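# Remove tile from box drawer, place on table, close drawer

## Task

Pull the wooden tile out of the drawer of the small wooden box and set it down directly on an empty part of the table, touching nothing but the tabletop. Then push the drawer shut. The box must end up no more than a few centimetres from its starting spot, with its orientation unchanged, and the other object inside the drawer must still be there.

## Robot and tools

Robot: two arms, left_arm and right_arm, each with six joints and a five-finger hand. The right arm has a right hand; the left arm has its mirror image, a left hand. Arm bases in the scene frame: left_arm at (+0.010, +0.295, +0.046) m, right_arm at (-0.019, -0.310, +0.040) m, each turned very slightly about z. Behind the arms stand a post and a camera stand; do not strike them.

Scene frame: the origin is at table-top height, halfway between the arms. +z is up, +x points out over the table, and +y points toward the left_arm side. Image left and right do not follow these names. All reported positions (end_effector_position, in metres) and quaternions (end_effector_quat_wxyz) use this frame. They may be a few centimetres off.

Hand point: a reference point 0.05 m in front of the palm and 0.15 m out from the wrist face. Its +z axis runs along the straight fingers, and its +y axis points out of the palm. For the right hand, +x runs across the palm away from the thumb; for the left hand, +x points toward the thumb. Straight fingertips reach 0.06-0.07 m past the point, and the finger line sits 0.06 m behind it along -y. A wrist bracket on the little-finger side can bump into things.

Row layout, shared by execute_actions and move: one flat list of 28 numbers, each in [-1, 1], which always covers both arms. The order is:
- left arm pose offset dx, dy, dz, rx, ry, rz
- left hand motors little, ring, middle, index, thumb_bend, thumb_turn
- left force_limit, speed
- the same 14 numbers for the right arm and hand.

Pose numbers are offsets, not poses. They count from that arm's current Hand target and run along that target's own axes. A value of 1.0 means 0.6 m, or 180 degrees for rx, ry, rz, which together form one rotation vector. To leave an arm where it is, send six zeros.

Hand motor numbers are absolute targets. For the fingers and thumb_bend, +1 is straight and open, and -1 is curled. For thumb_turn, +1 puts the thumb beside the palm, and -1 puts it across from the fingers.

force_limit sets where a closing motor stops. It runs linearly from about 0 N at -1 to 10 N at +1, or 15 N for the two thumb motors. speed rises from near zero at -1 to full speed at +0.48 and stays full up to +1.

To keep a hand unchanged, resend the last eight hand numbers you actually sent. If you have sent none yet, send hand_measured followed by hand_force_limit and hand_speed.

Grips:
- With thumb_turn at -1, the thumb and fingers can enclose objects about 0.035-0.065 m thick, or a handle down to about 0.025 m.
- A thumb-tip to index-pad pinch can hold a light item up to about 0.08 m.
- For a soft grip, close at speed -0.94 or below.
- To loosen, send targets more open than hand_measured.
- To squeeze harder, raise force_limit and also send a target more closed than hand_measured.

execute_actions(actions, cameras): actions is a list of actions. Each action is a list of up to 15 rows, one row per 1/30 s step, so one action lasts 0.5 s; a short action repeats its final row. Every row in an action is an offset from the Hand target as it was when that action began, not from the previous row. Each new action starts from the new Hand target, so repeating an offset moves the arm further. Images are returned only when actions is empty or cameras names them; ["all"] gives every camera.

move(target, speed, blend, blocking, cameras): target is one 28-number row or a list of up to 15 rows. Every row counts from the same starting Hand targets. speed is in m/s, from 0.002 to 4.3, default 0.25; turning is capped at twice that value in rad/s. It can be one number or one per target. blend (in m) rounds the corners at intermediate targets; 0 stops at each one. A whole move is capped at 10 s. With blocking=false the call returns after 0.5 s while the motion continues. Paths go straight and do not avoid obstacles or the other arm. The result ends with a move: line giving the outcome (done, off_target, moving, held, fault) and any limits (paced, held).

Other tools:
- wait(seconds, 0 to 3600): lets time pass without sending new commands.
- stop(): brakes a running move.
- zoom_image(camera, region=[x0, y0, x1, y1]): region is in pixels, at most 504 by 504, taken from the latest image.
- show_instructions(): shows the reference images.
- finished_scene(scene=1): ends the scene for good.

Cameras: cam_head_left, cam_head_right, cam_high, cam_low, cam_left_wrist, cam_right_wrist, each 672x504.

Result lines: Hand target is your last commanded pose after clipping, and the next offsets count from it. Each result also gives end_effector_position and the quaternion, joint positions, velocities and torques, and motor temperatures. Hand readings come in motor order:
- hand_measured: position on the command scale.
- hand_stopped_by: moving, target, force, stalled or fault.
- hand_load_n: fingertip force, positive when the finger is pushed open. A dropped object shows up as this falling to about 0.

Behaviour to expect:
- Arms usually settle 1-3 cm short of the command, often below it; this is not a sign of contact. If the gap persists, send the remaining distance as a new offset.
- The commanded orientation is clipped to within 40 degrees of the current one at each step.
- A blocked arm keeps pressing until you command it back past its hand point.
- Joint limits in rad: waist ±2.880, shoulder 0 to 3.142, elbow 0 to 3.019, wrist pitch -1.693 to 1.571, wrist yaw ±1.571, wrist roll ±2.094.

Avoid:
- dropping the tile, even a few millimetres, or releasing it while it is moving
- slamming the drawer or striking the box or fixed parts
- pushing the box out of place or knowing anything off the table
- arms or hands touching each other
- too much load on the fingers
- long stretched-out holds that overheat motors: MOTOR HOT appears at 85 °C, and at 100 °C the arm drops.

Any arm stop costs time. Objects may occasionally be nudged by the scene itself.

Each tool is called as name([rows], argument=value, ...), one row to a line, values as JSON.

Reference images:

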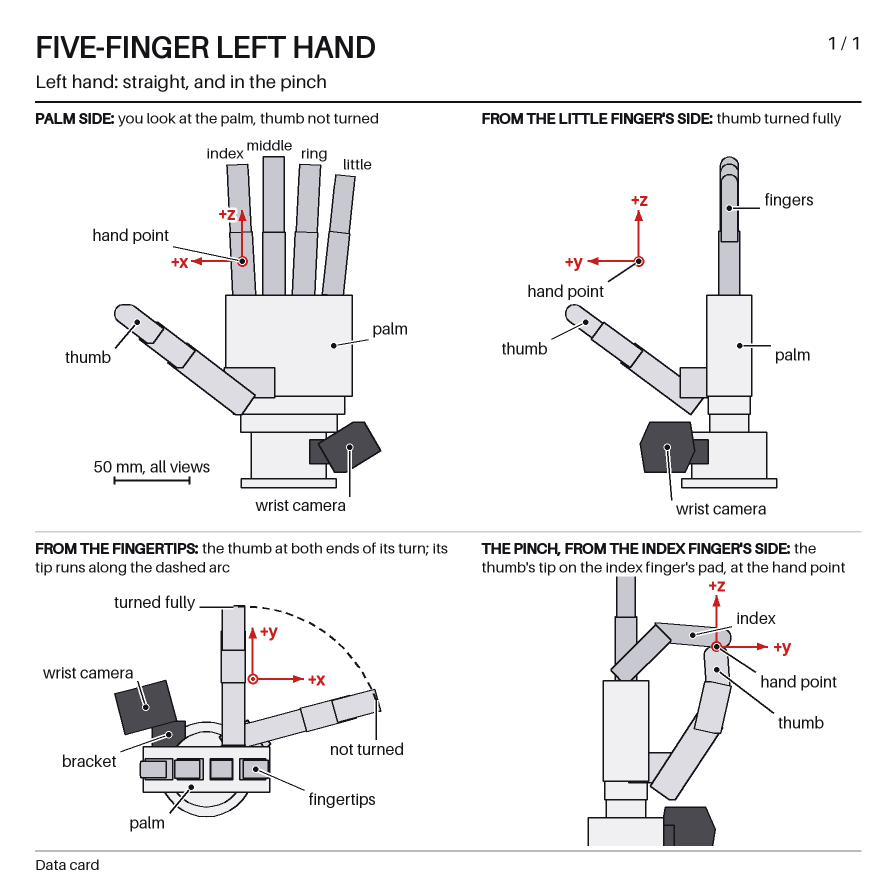

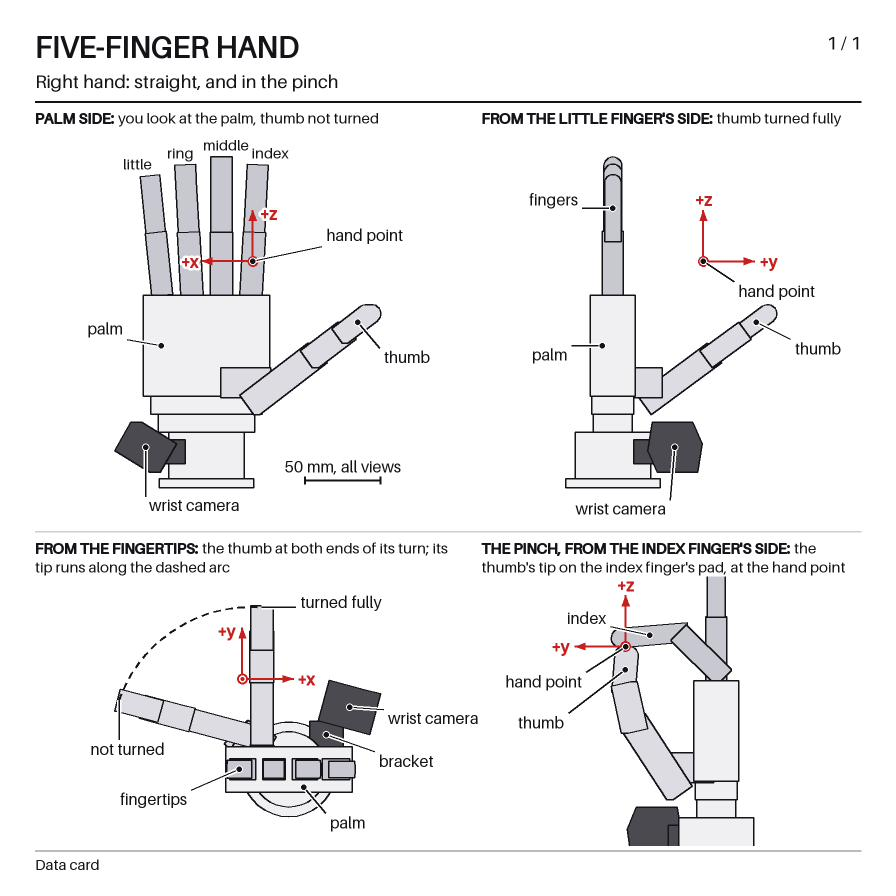

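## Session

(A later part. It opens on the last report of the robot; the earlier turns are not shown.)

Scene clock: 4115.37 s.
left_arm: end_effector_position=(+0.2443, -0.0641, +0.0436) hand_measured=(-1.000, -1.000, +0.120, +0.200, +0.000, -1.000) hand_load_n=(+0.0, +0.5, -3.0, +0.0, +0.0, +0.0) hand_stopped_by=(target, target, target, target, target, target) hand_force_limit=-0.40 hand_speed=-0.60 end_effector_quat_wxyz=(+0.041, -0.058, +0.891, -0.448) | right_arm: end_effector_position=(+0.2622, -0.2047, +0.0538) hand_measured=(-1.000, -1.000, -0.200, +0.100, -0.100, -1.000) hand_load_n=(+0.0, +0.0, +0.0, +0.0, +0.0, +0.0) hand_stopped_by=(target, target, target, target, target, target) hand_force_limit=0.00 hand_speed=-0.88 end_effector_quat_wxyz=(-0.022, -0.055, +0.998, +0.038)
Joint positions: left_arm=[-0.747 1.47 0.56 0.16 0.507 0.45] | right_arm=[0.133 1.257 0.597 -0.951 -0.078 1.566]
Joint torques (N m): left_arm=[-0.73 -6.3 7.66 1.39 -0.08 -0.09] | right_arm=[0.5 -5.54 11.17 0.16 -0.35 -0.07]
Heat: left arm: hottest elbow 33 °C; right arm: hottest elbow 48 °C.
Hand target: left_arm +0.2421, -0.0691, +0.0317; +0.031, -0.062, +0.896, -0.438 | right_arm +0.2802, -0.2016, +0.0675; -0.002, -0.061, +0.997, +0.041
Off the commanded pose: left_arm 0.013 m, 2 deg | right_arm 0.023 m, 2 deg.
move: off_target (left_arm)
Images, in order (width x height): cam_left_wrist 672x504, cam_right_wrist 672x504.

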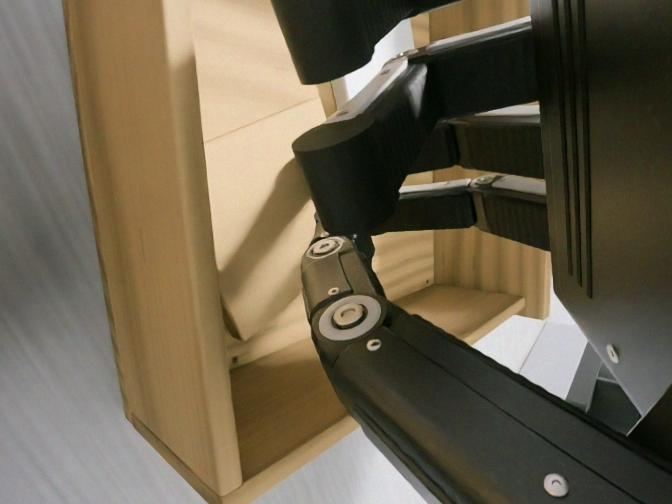

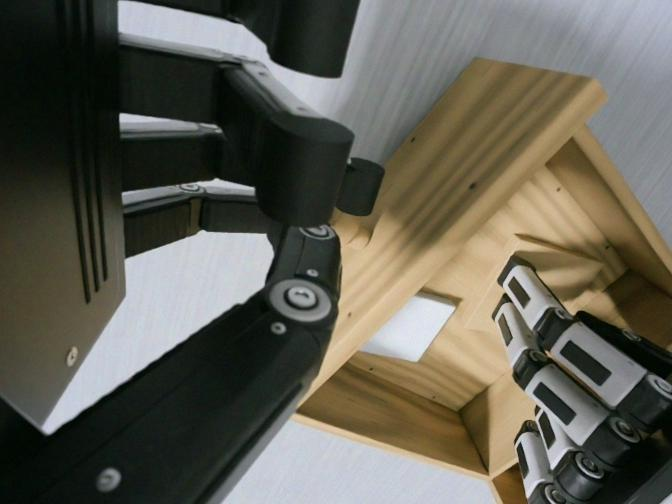

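move([
  [0,-0.1313,-0.1027,0,0,0,-1,-1,0.12,0.2,0.0,-1,-0.4,-0.6,0,0,0,0,0,0,-1,-1,0.3,0.3,0.3,-1,0.0,-0.6],
  [-0.084,0.0237,-0.4363,0,0,0,-1,-1,0.12,0.2,0.0,-1,-0.4,-0.6,0,-0.08,-0.14,0,0,0,-1,-1,0.3,0.3,0.3,-1,0.0,-0.6],
], cameras=["cam_high"], speed=0.12)

zoom_image(camera="cam_high", region=[170, 240, 270, 350])

Scene clock: 4248.20 s.
left_arm: end_effector_position=(+0.2446, +0.1503, +0.1649) hand_measured=(-1.000, -1.000, +0.120, +0.200, +0.000, -1.000) hand_load_n=(+0.0, +0.0, +0.0, +0.0, +0.0, +0.0) hand_stopped_by=(target, target, target, target, target, target) hand_force_limit=-0.40 hand_speed=-0.60 end_effector_quat_wxyz=(+0.013, -0.072, +0.898, -0.435) | right_arm: end_effector_position=(+0.2698, -0.2500, +0.1284) hand_measured=(-1.000, -1.000, +0.300, +0.300, +0.300, -1.000) hand_load_n=(+0.0, +0.0, +0.0, +0.0, +0.0, +0.0) hand_stopped_by=(target, target, target, target, target, target) hand_force_limit=0.00 hand_speed=-0.60 end_effector_quat_wxyz=(-0.026, -0.061, +0.997, +0.044)
Joint positions: left_arm=[-0.079 1.014 0.663 -0.965 0.873 1.191] | right_arm=[-0.043 1.16 0.746 -1.221 -0.08 1.376]
Joint torques (N m): left_arm=[0.85 -4.01 12.66 0.03 0.72 0.15] | right_arm=[-0.73 -5.83 12.9 -0.13 -0.18 -0.1]
Heat: left arm: hottest elbow 34 °C; right arm: hottest elbow 47 °C.
Hand target: left_arm +0.2621, +0.1510, +0.1814; +0.031, -0.062, +0.896, -0.438 | right_arm +0.2869, -0.2559, +0.1473; -0.002, -0.061, +0.997, +0.041
Off the commanded pose: left_arm 0.024 m, 2 deg | right_arm 0.026 m, 3 deg.
move: off_target (left_arm, right_arm)

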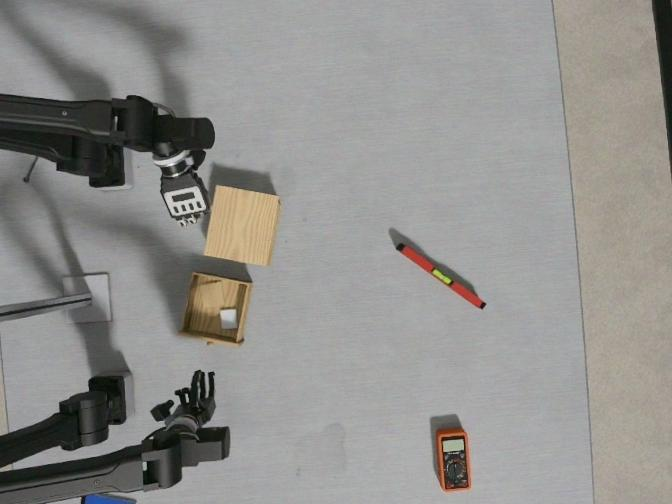

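Scaled by 4.582 from the camera's image (finer frame: 960x720).

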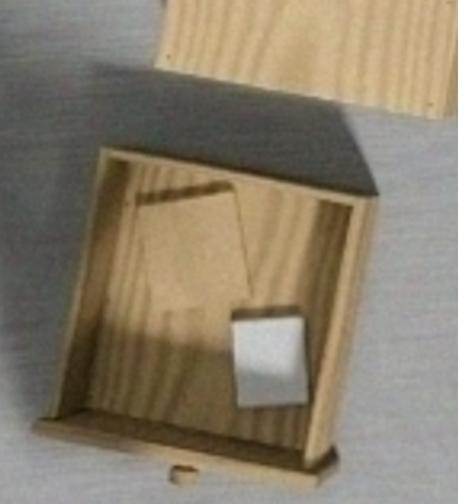

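zoom_image(camera="cam_high", region=[188, 268, 244, 324])

Scaled by 9.000 from the camera's image (finer frame: 960x720).

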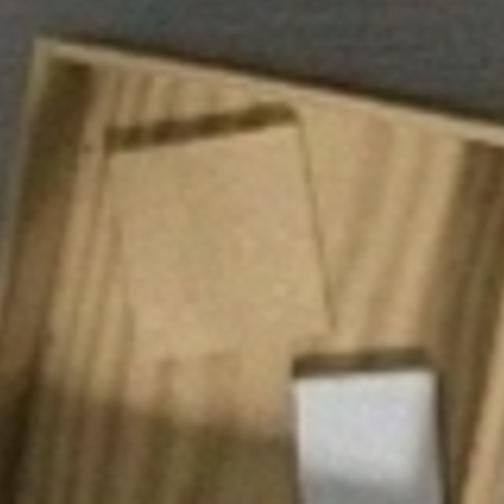

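move([
  [-0.2142,-0.0248,-0.1307,0,0,0,-1,-1,0.12,0.2,0.0,-1,-0.4,-0.6,-0.0145,0.4612,0.0045,0,0,0,-1,-1,-1,1,0.3,-1,0.0,-0.3],
], cameras=["all"], speed=0.12)

zoom_image(camera="cam_high", region=[170, 240, 270, 350])

Scene clock: 4313.23 s.
left_arm: end_effector_position=(+0.3660, +0.2163, +0.2297) hand_measured=(-1.000, -1.000, +0.120, +0.200, +0.000, -1.000) hand_load_n=(+0.0, +0.0, +0.0, +0.0, +0.0, +0.0) hand_stopped_by=(target, target, target, target, target, target) hand_force_limit=-0.40 hand_speed=-0.60 end_effector_quat_wxyz=(+0.016, -0.070, +0.896, -0.437) | right_arm: end_effector_position=(+0.2499, +0.0016, +0.1511) hand_measured=(-1.000, -1.000, -0.332, +1.000, +0.300, -1.000) hand_load_n=(+0.5, +0.0, +12.5, +0.0, +4.0, +0.0) hand_stopped_by=(target, target, force, target, target, target) hand_force_limit=0.00 hand_speed=-0.30 end_effector_quat_wxyz=(-0.030, -0.096, +0.994, +0.041)
Joint positions: left_arm=[0.13 1.353 1.111 -1.322 0.906 1.521] | right_arm=[0.75 1.325 0.95 -1.195 -0.102 2.101]
Joint torques (N m): left_arm=[0.79 -9.29 12.52 -0.29 0.75 0.14] | right_arm=[1.38 -7.36 13.34 0.53 -0.23 0.16]
Motor temperatures (°C): left_arm=[26 27 40 27 27 29] | right_arm=[30 29 46 24 26 29]
Heat: left arm: hottest elbow 40 °C; right arm: hottest elbow 46 °C.
Hand target: left_arm +0.3821, +0.2210, +0.2414; +0.031, -0.062, +0.896, -0.438 | right_arm +0.2617, +0.0191, +0.1673; -0.002, -0.061, +0.997, +0.041
Off the commanded pose: left_arm 0.020 m, 2 deg | right_arm 0.027 m, 5 deg.
joint sent to its limit (right arm) — joint 6 (wrist roll), upper limit. The joint targets are off in orientation, not in position.
move: off_target (left_arm, right_arm)

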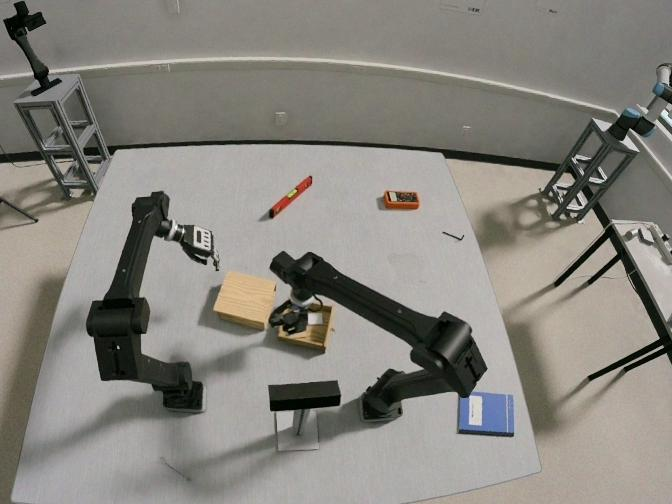

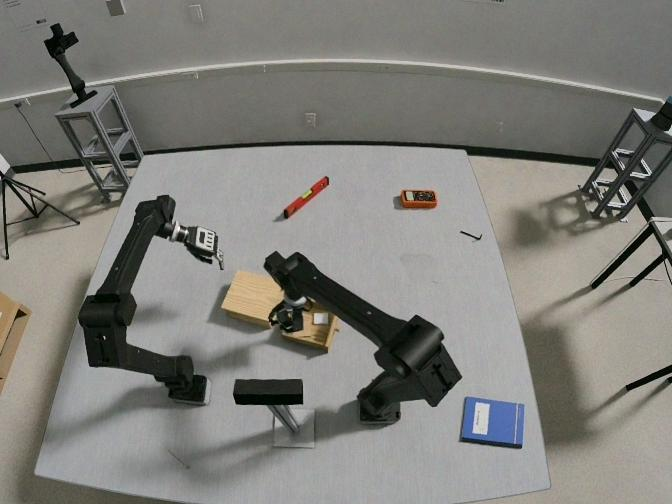

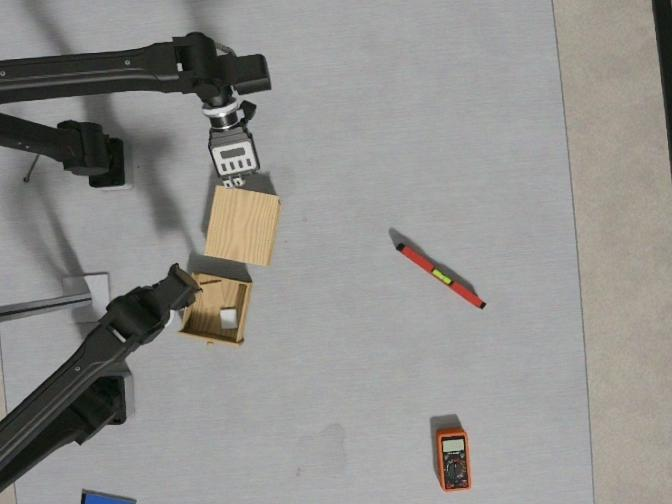

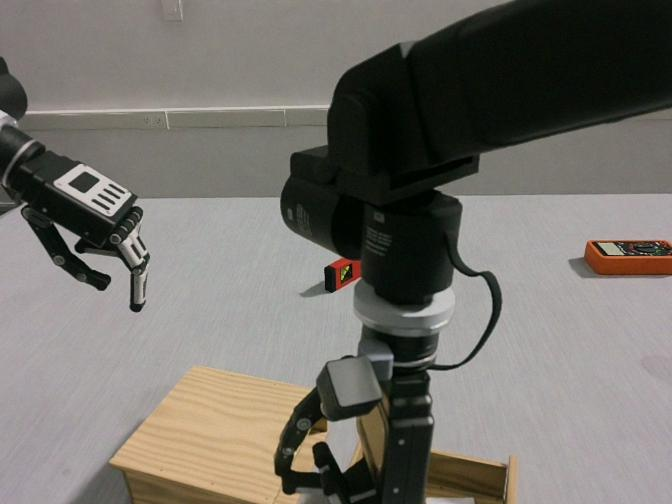

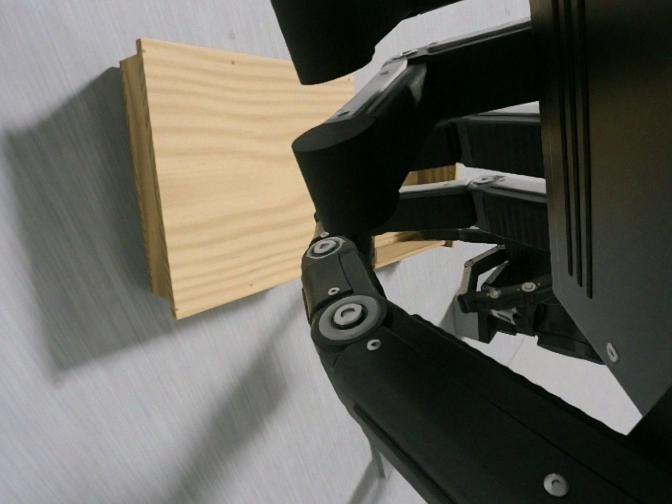

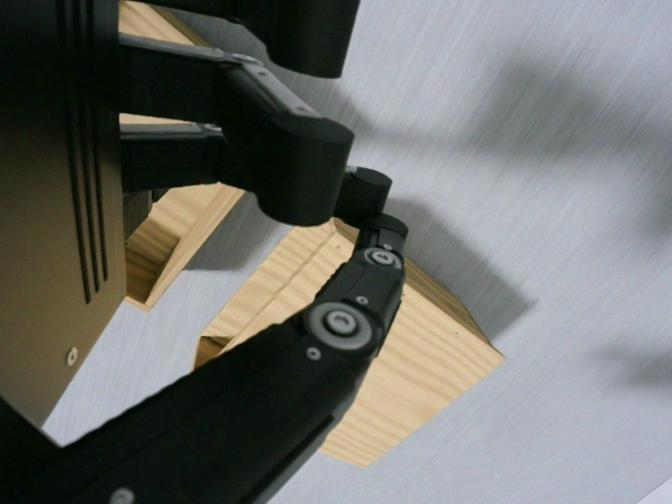

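Scaled by 4.582 from the camera's image (finer frame: 960x720).

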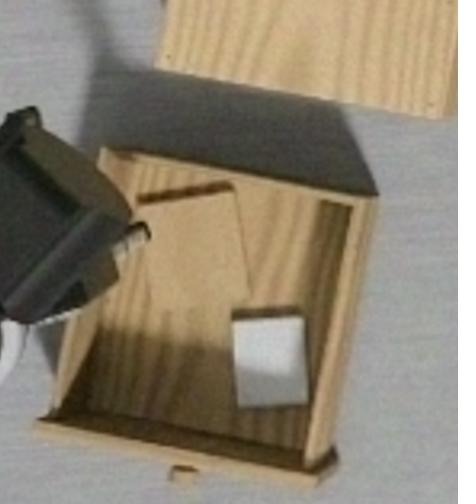

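move([
  [0,0,0,0,0,0,-1,-1,0.12,0.2,0.0,-1,-0.4,-0.6,-0.0070,0.0273,0.0273,0,0,0,-1,-1,-0.5,1,1,-1,0.0,-0.3],
], cameras=["cam_right_wrist","cam_low","cam_high"], speed=0.08)

zoom_image(camera="cam_high", region=[170, 240, 270, 350])

zoom_image(camera="cam_low", region=[200, 330, 480, 504])

Scene clock: 4340.40 s.
left_arm: end_effector_position=(+0.3661, +0.2164, +0.2297) hand_measured=(-1.000, -1.000, +0.120, +0.200, +0.000, -1.000) hand_load_n=(+0.0, +0.5, +0.0, +0.0, +0.0, +0.0) hand_stopped_by=(target, target, target, target, target, target) hand_force_limit=-0.40 hand_speed=-0.60 end_effector_quat_wxyz=(+0.017, -0.070, +0.896, -0.437) | right_arm: end_effector_position=(+0.2523, +0.0171, +0.1360) hand_measured=(-1.000, -1.000, -0.334, +1.000, +1.000, -1.000) hand_load_n=(+0.5, +0.0, +0.0, +0.0, +0.0, +0.0) hand_stopped_by=(target, target, force, target, target, target) hand_force_limit=0.00 hand_speed=-0.30 end_effector_quat_wxyz=(-0.034, -0.106, +0.993, +0.043)
Joint positions: left_arm=[0.13 1.353 1.111 -1.322 0.906 1.522] | right_arm=[0.77 1.38 0.959 -1.154 -0.11 2.101]
Joint torques (N m): left_arm=[0.85 -9.11 12.52 -0.31 0.74 0.12] | right_arm=[1.61 -8.06 13.3 0.66 -0.28 0.17]
Heat: left arm: hottest elbow 42 °C; right arm: hottest elbow 49 °C.
Hand target: left_arm +0.3821, +0.2210, +0.2414; +0.031, -0.062, +0.896, -0.438 | right_arm +0.2638, +0.0372, +0.1524; -0.002, -0.061, +0.997, +0.041
Off the commanded pose: left_arm 0.020 m, 2 deg | right_arm 0.028 m, 6 deg.
joint sent to its limit (right arm) — joint 6 (wrist roll), upper limit. The joint targets are off in orientation, not in position.
move: off_target (right_arm)
Images, in order (width x height): cam_high 672x504, cam_low 672x504, cam_right_wrist 672x504.

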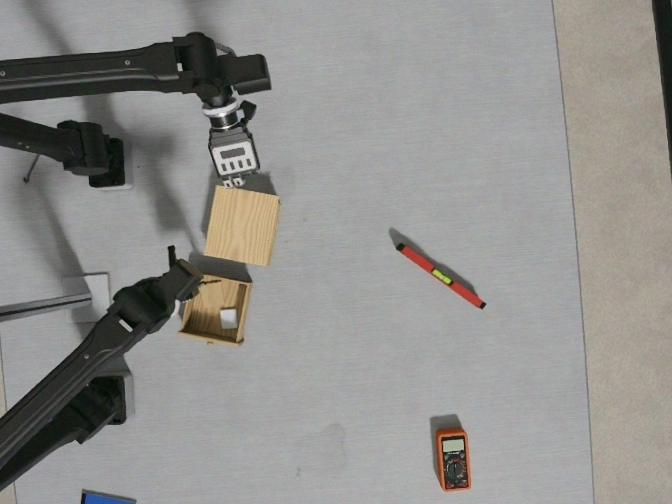

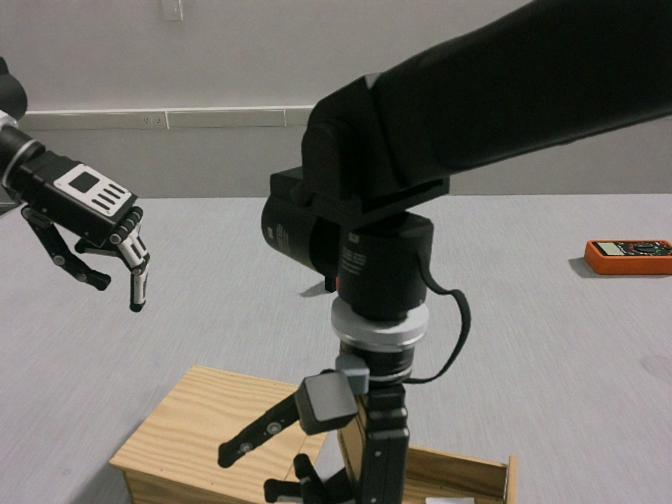

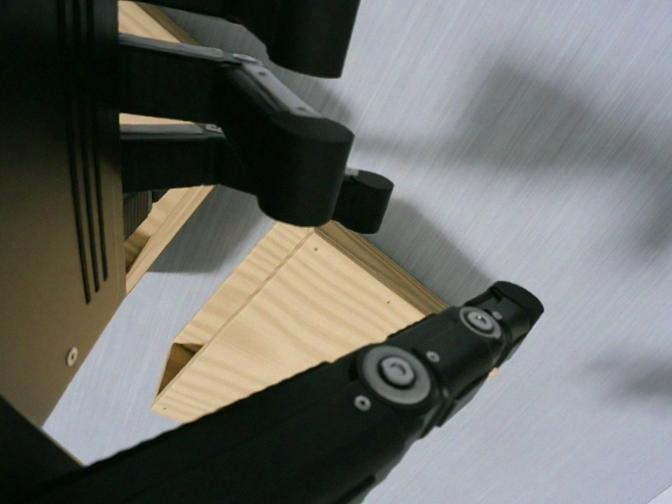

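Scaled by 4.582 from the camera's image (finer frame: 960x720).

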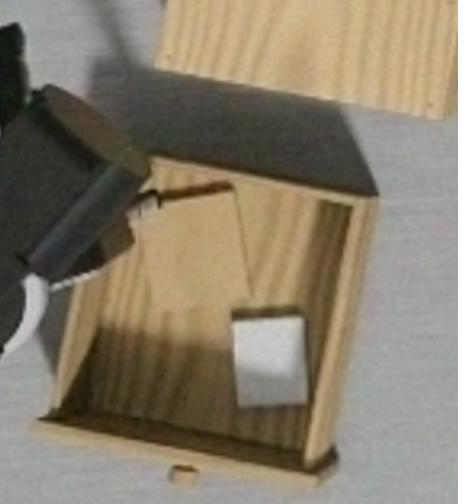

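Scaled by 1.800 from the camera's image (finer frame: 960x720).

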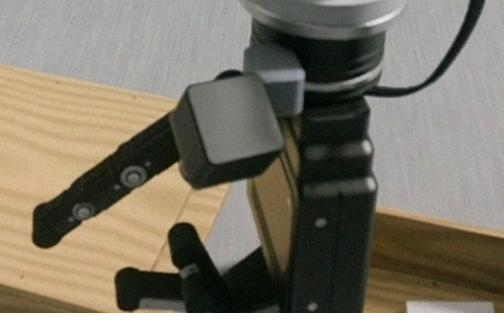

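zoom_image(camera="cam_high", region=[185, 262, 235, 312])

zoom_image(camera="cam_head_left", region=[210, 260, 350, 370])

Scaled by 10.080 from the camera's image (finer frame: 960x720).

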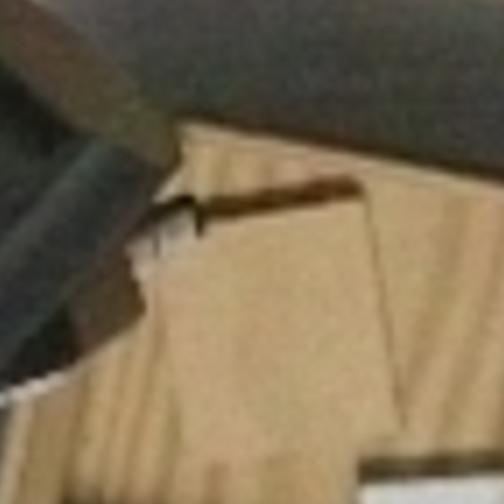

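This scene's latest camera images include none from cam_head_left. They are from: cam_high, cam_low, cam_right_wrist. cam_head_left's image comes with the result of a call that names it in "cameras".

move([
  [0,0,0,0,0,0,-1,-1,0.12,0.2,0.0,-1,-0.4,-0.6,-0.0012,0.0060,0.0473,0,0,0,-1,-1,-0.6,1,1,-1,0.0,-0.3],
], cameras=["cam_right_wrist","cam_low","cam_high"], speed=0.06)

zoom_image(camera="cam_high", region=[185, 262, 235, 312])

zoom_image(camera="cam_low", region=[200, 330, 480, 504])

Scene clock: 4370.53 s.
left_arm: end_effector_position=(+0.3661, +0.2164, +0.2297) hand_measured=(-1.000, -1.000, +0.120, +0.200, +0.000, -1.000) hand_load_n=(+0.0, +0.0, +0.0, +0.0, +0.0, +0.0) hand_stopped_by=(target, target, target, target, target, target) hand_force_limit=-0.40 hand_speed=-0.60 end_effector_quat_wxyz=(+0.017, -0.070, +0.896, -0.437) | right_arm: end_effector_position=(+0.2629, +0.0321, +0.1220) hand_measured=(-1.000, -1.000, -0.600, +1.000, +1.000, -1.000) hand_load_n=(+0.0, +0.0, +0.0, +0.0, -0.5, +0.0) hand_stopped_by=(target, target, target, target, target, target) hand_force_limit=0.00 hand_speed=-0.30 end_effector_quat_wxyz=(-0.022, -0.111, +0.992, +0.053)
Joint positions: left_arm=[0.13 1.353 1.111 -1.322 0.906 1.522] | right_arm=[0.779 1.426 0.959 -1.076 -0.11 2.101]
Joint torques (N m): left_arm=[0.79 -9.35 12.52 -0.35 0.74 0.12] | right_arm=[1.67 -8.53 10.22 0.76 -0.27 0.17]
Heat: left arm: hottest elbow 43 °C; right arm: hottest elbow 47 °C.
Hand target: left_arm +0.3821, +0.2210, +0.2414; +0.031, -0.062, +0.896, -0.438 | right_arm +0.2638, +0.0432, +0.1245; -0.002, -0.061, +0.997, +0.041
Off the commanded pose: left_arm 0.020 m, 2 deg | right_arm 0.011 m, 6 deg.
joint sent to its limit (right arm) — joint 6 (wrist roll), upper limit. The joint targets are off in orientation, not in position.
move: off_target (right_arm)
Images, in order (width x height): cam_high 672x504, cam_low 672x504, cam_right_wrist 672x504.

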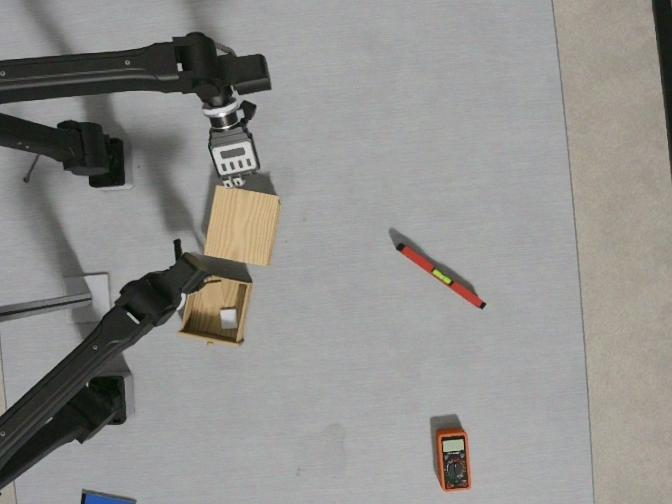

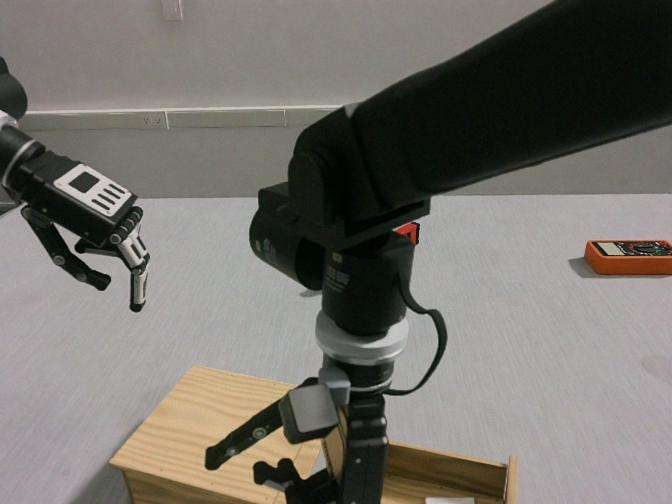

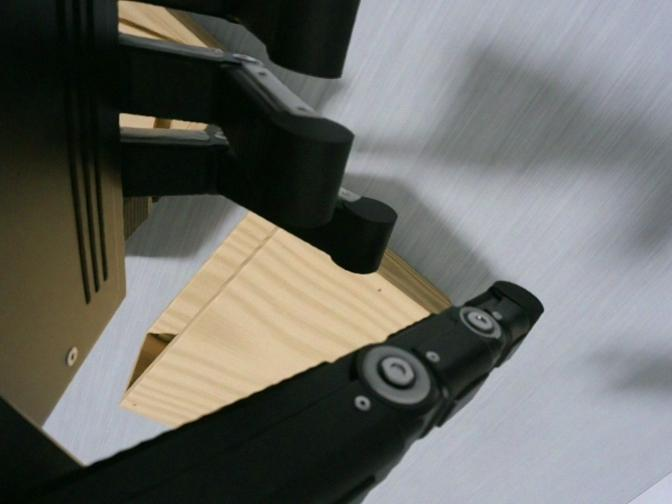

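Scaled by 10.080 from the camera's image (finer frame: 960x720).

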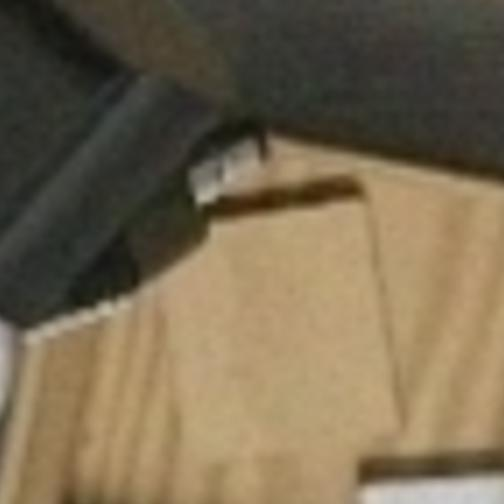

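Scaled by 1.800 from the camera's image (finer frame: 960x720).

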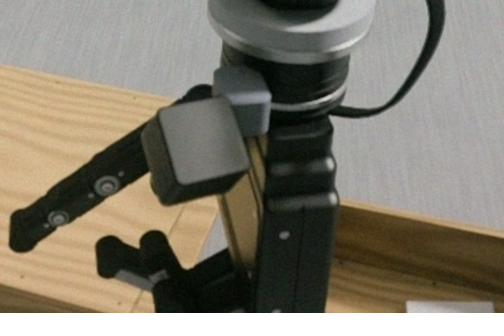

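move([
  [0,0,0,0,0,0,-1,-1,0.12,0.2,0.0,-1,-0.4,-0.6,0.0213,-0.0328,-0.0120,0,0,0,-1,-1,-0.6,1,1,-1,0.0,-0.3],
], cameras=["cam_high"], speed=0.06)

zoom_image(camera="cam_high", region=[185, 262, 235, 312])

Scene clock: 4392.23 s.
left_arm: end_effector_position=(+0.3661, +0.2164, +0.2297) hand_measured=(-1.000, -1.000, +0.120, +0.200, +0.000, -1.000) hand_load_n=(+0.0, +0.0, +0.0, +0.0, +0.5, +0.0) hand_stopped_by=(target, target, target, target, target, target) hand_force_limit=-0.40 hand_speed=-0.60 end_effector_quat_wxyz=(+0.017, -0.070, +0.896, -0.437) | right_arm: end_effector_position=(+0.2550, +0.0240, +0.1268) hand_measured=(-1.000, -1.000, -0.600, +1.000, +1.000, -1.000) hand_load_n=(+0.0, +0.0, +0.0, +0.0, +0.0, +0.0) hand_stopped_by=(target, target, target, target, target, target) hand_force_limit=0.00 hand_speed=-0.30 end_effector_quat_wxyz=(-0.016, -0.111, +0.992, +0.055)
Joint positions: left_arm=[0.13 1.353 1.111 -1.322 0.906 1.522] | right_arm=[0.779 1.383 0.928 -1.076 -0.107 2.101]
Joint torques (N m): left_arm=[0.79 -9.29 12.51 -0.32 0.74 0.13] | right_arm=[0.44 -9.82 8.62 0.08 -0.15 0.17]
Heat: left arm: hottest elbow 43 °C; right arm: hottest elbow 46 °C.
Hand target: left_arm +0.3821, +0.2210, +0.2414; +0.031, -0.062, +0.896, -0.438 | right_arm +0.2535, +0.0215, +0.1299; -0.002, -0.061, +0.997, +0.041
Off the commanded pose: left_arm 0.020 m, 2 deg | right_arm 0.004 m, 6 deg.
joint sent to its limit (right arm) — joint 6 (wrist roll), upper limit. The joint targets are off in orientation, not in position.
move: off_target (right_arm)

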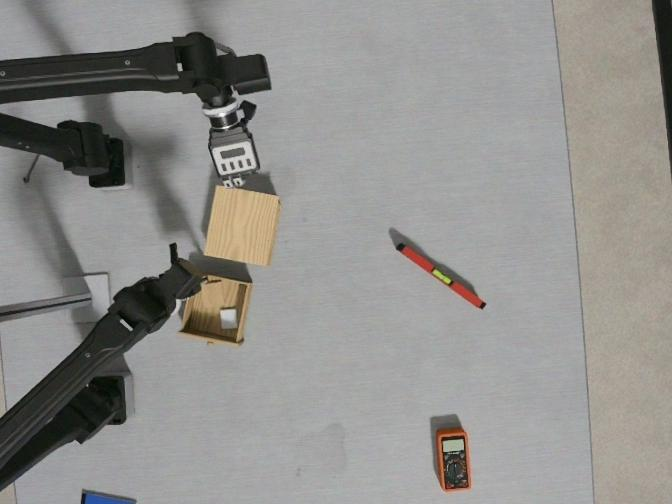

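Scaled by 10.080 from the camera's image (finer frame: 960x720).

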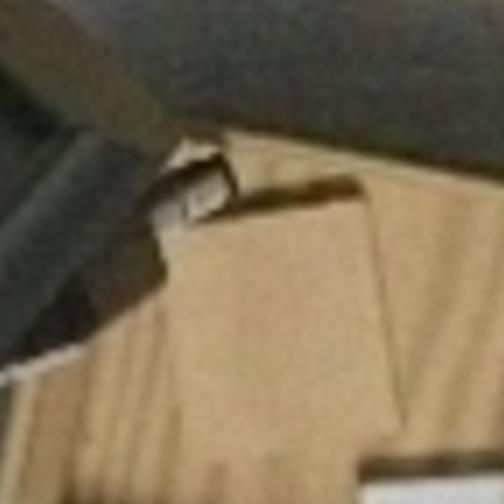

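move([
  [0,0,0,0,0,0,-1,-1,0.12,0.2,0.0,-1,-0.4,-0.6,0.0037,-0.0060,0.0362,0,0,0,-1,-1,-0.6,1,1,-1,0.0,-0.3],
], cameras=["cam_high","cam_low"], speed=0.06)

zoom_image(camera="cam_high", region=[185, 262, 235, 312])

Scene clock: 4405.40 s.
left_arm: end_effector_position=(+0.3661, +0.2164, +0.2297) hand_measured=(-1.000, -1.000, +0.120, +0.200, +0.000, -1.000) hand_load_n=(+0.0, +0.0, +0.0, +0.0, +0.0, +0.0) hand_stopped_by=(target, target, target, target, target, target) hand_force_limit=-0.40 hand_speed=-0.60 end_effector_quat_wxyz=(+0.017, -0.070, +0.896, -0.437) | right_arm: end_effector_position=(+0.2505, +0.0198, +0.1125) hand_measured=(-1.000, -1.000, -0.600, +1.000, +1.000, -1.000) hand_load_n=(+0.0, +0.0, +0.0, +0.0, +0.0, +0.0) hand_stopped_by=(target, target, target, target, target, target) hand_force_limit=0.00 hand_speed=-0.30 end_effector_quat_wxyz=(-0.014, -0.111, +0.992, +0.056)
Joint positions: left_arm=[0.13 1.353 1.111 -1.322 0.906 1.522] | right_arm=[0.779 1.383 0.885 -1.028 -0.107 2.101]
Joint torques (N m): left_arm=[0.73 -9.29 12.52 -0.35 0.75 0.12] | right_arm=[0.38 -7.77 8.46 0.77 -0.16 0.16]
Heat: left arm: hottest elbow 44 °C; right arm: hottest elbow 46 °C.
Hand target: left_arm +0.3821, +0.2210, +0.2414; +0.031, -0.062, +0.896, -0.438 | right_arm +0.2515, +0.0195, +0.1080; -0.002, -0.061, +0.997, +0.041
Off the commanded pose: left_arm 0.020 m, 2 deg | right_arm 0.005 m, 6 deg.
joint sent to its limit (right arm) — joint 6 (wrist roll), upper limit. The joint targets are off in orientation, not in position.
move: off_target (right_arm)

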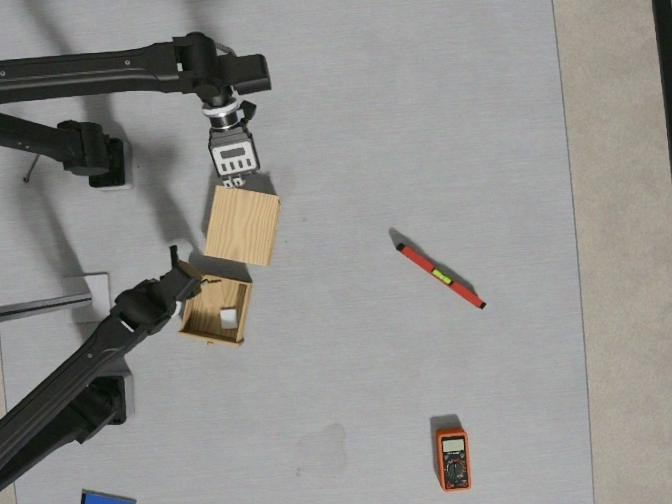

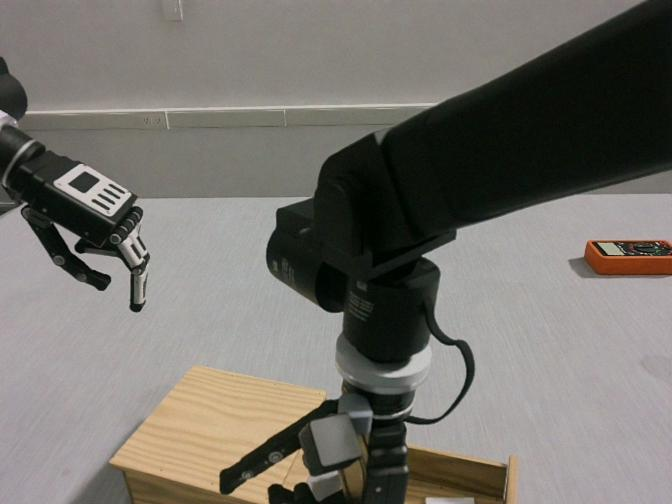

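Scaled by 10.080 from the camera's image (finer frame: 960x720).

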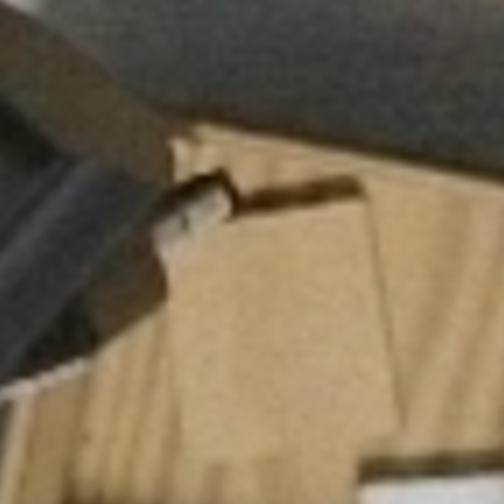

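move([
  [0,0,0,0,0,0,-1,-1,0.12,0.2,0.0,-1,-0.4,-0.6,0,-0.0010,0.0333,0,0,0,-1,-1,-0.6,1,1,-1,0.0,-0.3],
], cameras=["cam_high"], speed=0.06)

zoom_image(camera="cam_high", region=[185, 262, 235, 312])

Scene clock: 4417.47 s.
left_arm: end_effector_position=(+0.3661, +0.2164, +0.2297) hand_measured=(-1.000, -1.000, +0.120, +0.200, +0.000, -1.000) hand_load_n=(+0.0, +0.0, -0.5, +0.0, +0.0, +0.0) hand_stopped_by=(target, target, target, target, target, target) hand_force_limit=-0.40 hand_speed=-0.60 end_effector_quat_wxyz=(+0.017, -0.070, +0.896, -0.437) | right_arm: end_effector_position=(+0.2513, +0.0205, +0.0929) hand_measured=(-1.000, -1.000, -0.600, +1.000, +1.000, -1.000) hand_load_n=(+0.0, +0.0, +0.0, +0.0, +0.0, +0.0) hand_stopped_by=(target, target, target, target, target, target) hand_force_limit=0.00 hand_speed=-0.30 end_effector_quat_wxyz=(-0.014, -0.112, +0.992, +0.057)
Joint positions: left_arm=[0.13 1.353 1.111 -1.322 0.906 1.522] | right_arm=[0.779 1.415 0.857 -0.967 -0.107 2.101]
Joint torques (N m): left_arm=[0.67 -9.17 12.56 -0.32 0.75 0.13] | right_arm=[0.56 -7.94 8.2 0.76 -0.17 0.16]
Heat: left arm: hottest elbow 44 °C; right arm: hottest elbow 46 °C.
Hand target: left_arm +0.3821, +0.2210, +0.2414; +0.031, -0.062, +0.896, -0.438 | right_arm +0.2515, +0.0206, +0.0880; -0.002, -0.061, +0.997, +0.041
Off the commanded pose: left_arm 0.020 m, 2 deg | right_arm 0.005 m, 6 deg.
joint sent to its limit (right arm) — joint 6 (wrist roll), upper limit. The joint targets are off in orientation, not in position.
move: off_target (right_arm)

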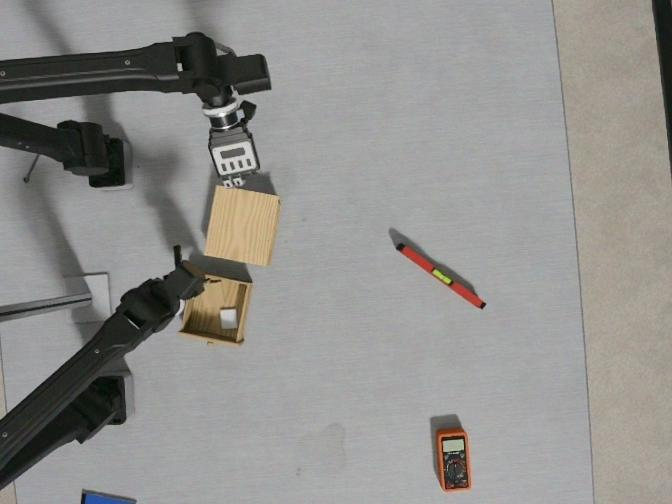

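Scaled by 10.080 from the camera's image (finer frame: 960x720).

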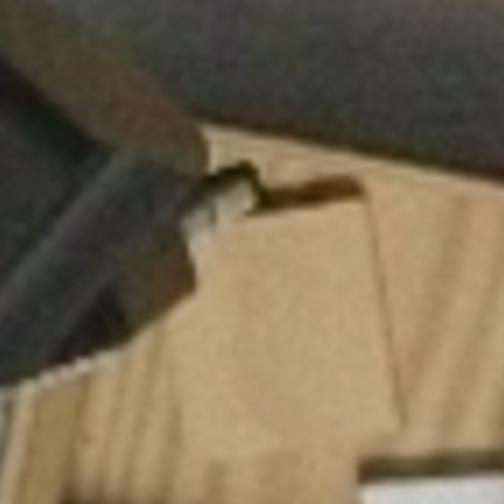

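move([
  [0,0,0,0,0,0,-1,-1,0.12,0.2,0.0,-1,-0.4,-0.6,0.0010,-0.0348,-0.0045,0,0,0,-1,-1,-0.6,1,1,-1,0.0,-0.3],
], cameras=["cam_high"], speed=0.04)

zoom_image(camera="cam_high", region=[170, 250, 260, 350])

Scene clock: 4432.20 s.
left_arm: end_effector_position=(+0.3661, +0.2164, +0.2297) hand_measured=(-1.000, -1.000, +0.120, +0.200, +0.000, -1.000) hand_load_n=(+0.0, +0.0, +0.0, +0.0, +0.0, +0.0) hand_stopped_by=(target, target, target, target, target, target) hand_force_limit=-0.40 hand_speed=-0.60 end_effector_quat_wxyz=(+0.017, -0.070, +0.896, -0.437) | right_arm: end_effector_position=(+0.2475, +0.0036, +0.0850) hand_measured=(-1.000, -1.000, -0.600, +1.000, +1.000, -1.000) hand_load_n=(+0.0, +0.0, +0.0, +0.0, +0.0, +0.0) hand_stopped_by=(target, target, target, target, target, target) hand_force_limit=0.00 hand_speed=-0.30 end_effector_quat_wxyz=(-0.017, -0.102, +0.994, +0.046)
Joint positions: left_arm=[0.13 1.353 1.111 -1.322 0.906 1.522] | right_arm=[0.761 1.398 0.822 -0.967 -0.095 2.101]
Joint torques (N m): left_arm=[0.79 -9.23 12.52 -0.31 0.75 0.12] | right_arm=[-0.62 -9.41 7.99 0.57 -0.14 0.17]
Heat: left arm: hottest elbow 44 °C; right arm: hottest elbow 45 °C.
Hand target: left_arm +0.3821, +0.2210, +0.2414; +0.031, -0.062, +0.896, -0.438 | right_arm +0.2535, -0.0006, +0.0890; -0.002, -0.061, +0.997, +0.041
Off the commanded pose: left_arm 0.020 m, 2 deg | right_arm 0.008 m, 5 deg.
joint sent to its limit (right arm) — joint 6 (wrist roll), upper limit. The joint targets are off in orientation, not in position.
move: off_target (right_arm)

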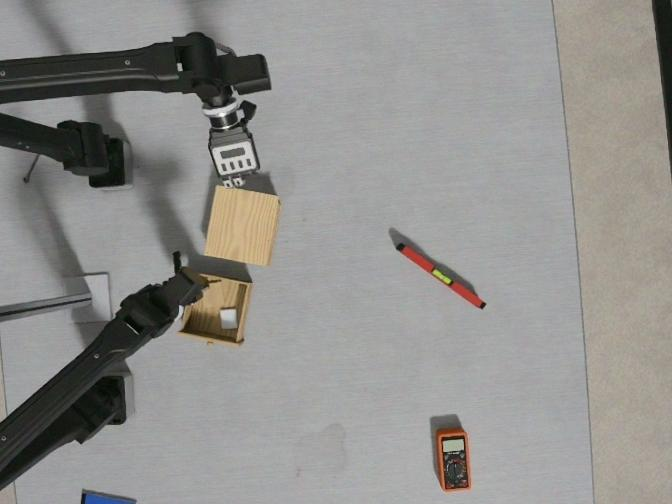

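Scaled by 5.040 from the camera's image (finer frame: 960x720).

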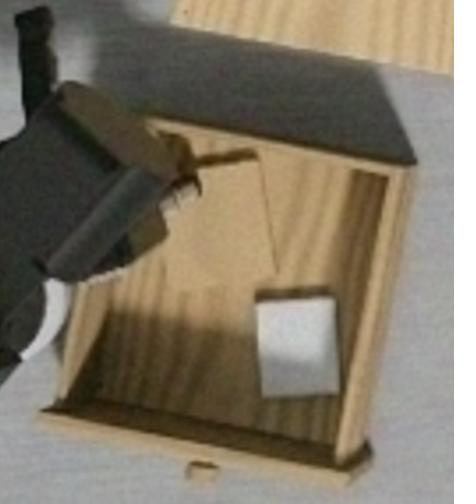

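move([
  [0,0,0,0,0,0,-1,-1,0.12,0.2,0.0,-1,-0.4,-0.6,-0.0180,0.0678,-0.0312,0,0,0,-1,-1,-0.6,1,1,-1,0.0,-0.3],
  [0,0,0,0,0,0,-1,-1,0.12,0.2,0.0,-1,-0.4,-0.6,-0.0045,0.0390,-0.0268,0,0,0,-1,-1,-0.6,1,1,-1,0.0,-0.3],
], cameras=["cam_high"], speed=0.06)

zoom_image(camera="cam_high", region=[185, 262, 235, 312])

Scene clock: 4455.40 s.
left_arm: end_effector_position=(+0.3661, +0.2164, +0.2297) hand_measured=(-1.000, -1.000, +0.120, +0.200, +0.000, -1.000) hand_load_n=(+0.0, +0.0, +0.0, +0.0, +0.0, +0.0) hand_stopped_by=(target, target, target, target, target, target) hand_force_limit=-0.40 hand_speed=-0.60 end_effector_quat_wxyz=(+0.017, -0.070, +0.896, -0.437) | right_arm: end_effector_position=(+0.2529, +0.0231, +0.1037) hand_measured=(-1.000, -1.000, -0.600, +1.000, +1.000, -1.000) hand_load_n=(+0.0, +0.0, +0.0, +0.0, +0.0, +0.0) hand_stopped_by=(target, target, target, target, target, target) hand_force_limit=0.00 hand_speed=-0.30 end_effector_quat_wxyz=(-0.020, -0.112, +0.992, +0.053)
Joint positions: left_arm=[0.13 1.353 1.111 -1.322 0.906 1.522] | right_arm=[0.78 1.415 0.893 -1.018 -0.108 2.101]
Joint torques (N m): left_arm=[0.85 -9.17 12.52 -0.32 0.76 0.12] | right_arm=[0.32 -9.99 8.14 0.46 -0.15 0.17]
Heat: left arm: hottest elbow 44 °C; right arm: hottest elbow 45 °C.
Hand target: left_arm +0.3821, +0.2210, +0.2414; +0.031, -0.062, +0.896, -0.438 | right_arm +0.2534, +0.0218, +0.1070; -0.002, -0.061, +0.997, +0.041
Off the commanded pose: left_arm 0.020 m, 2 deg | right_arm 0.004 m, 6 deg.
joint sent to its limit (right arm) — joint 6 (wrist roll), upper limit. The joint targets are off in orientation, not in position.
move: off_target (right_arm)

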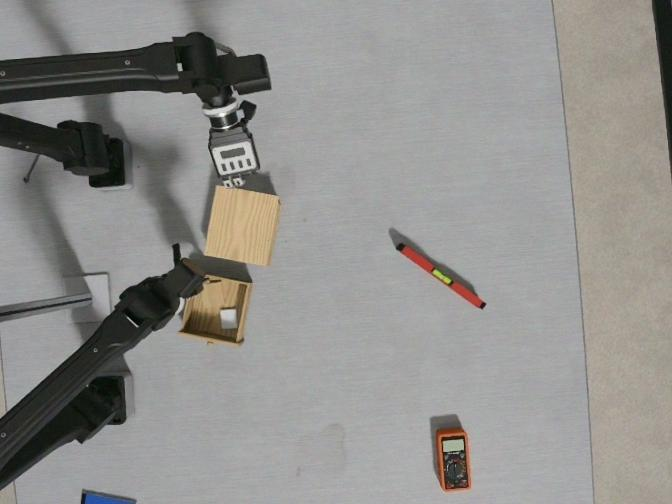

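Scaled by 10.080 from the camera's image (finer frame: 960x720).

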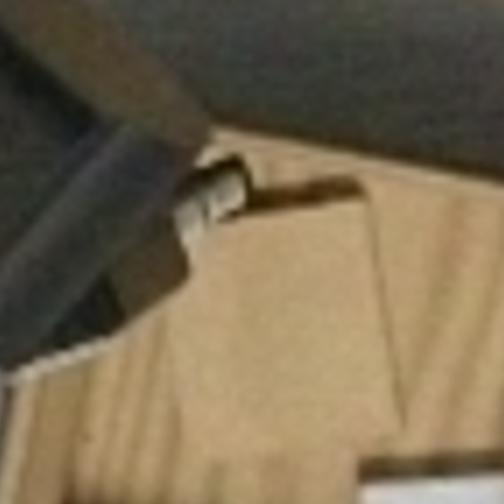

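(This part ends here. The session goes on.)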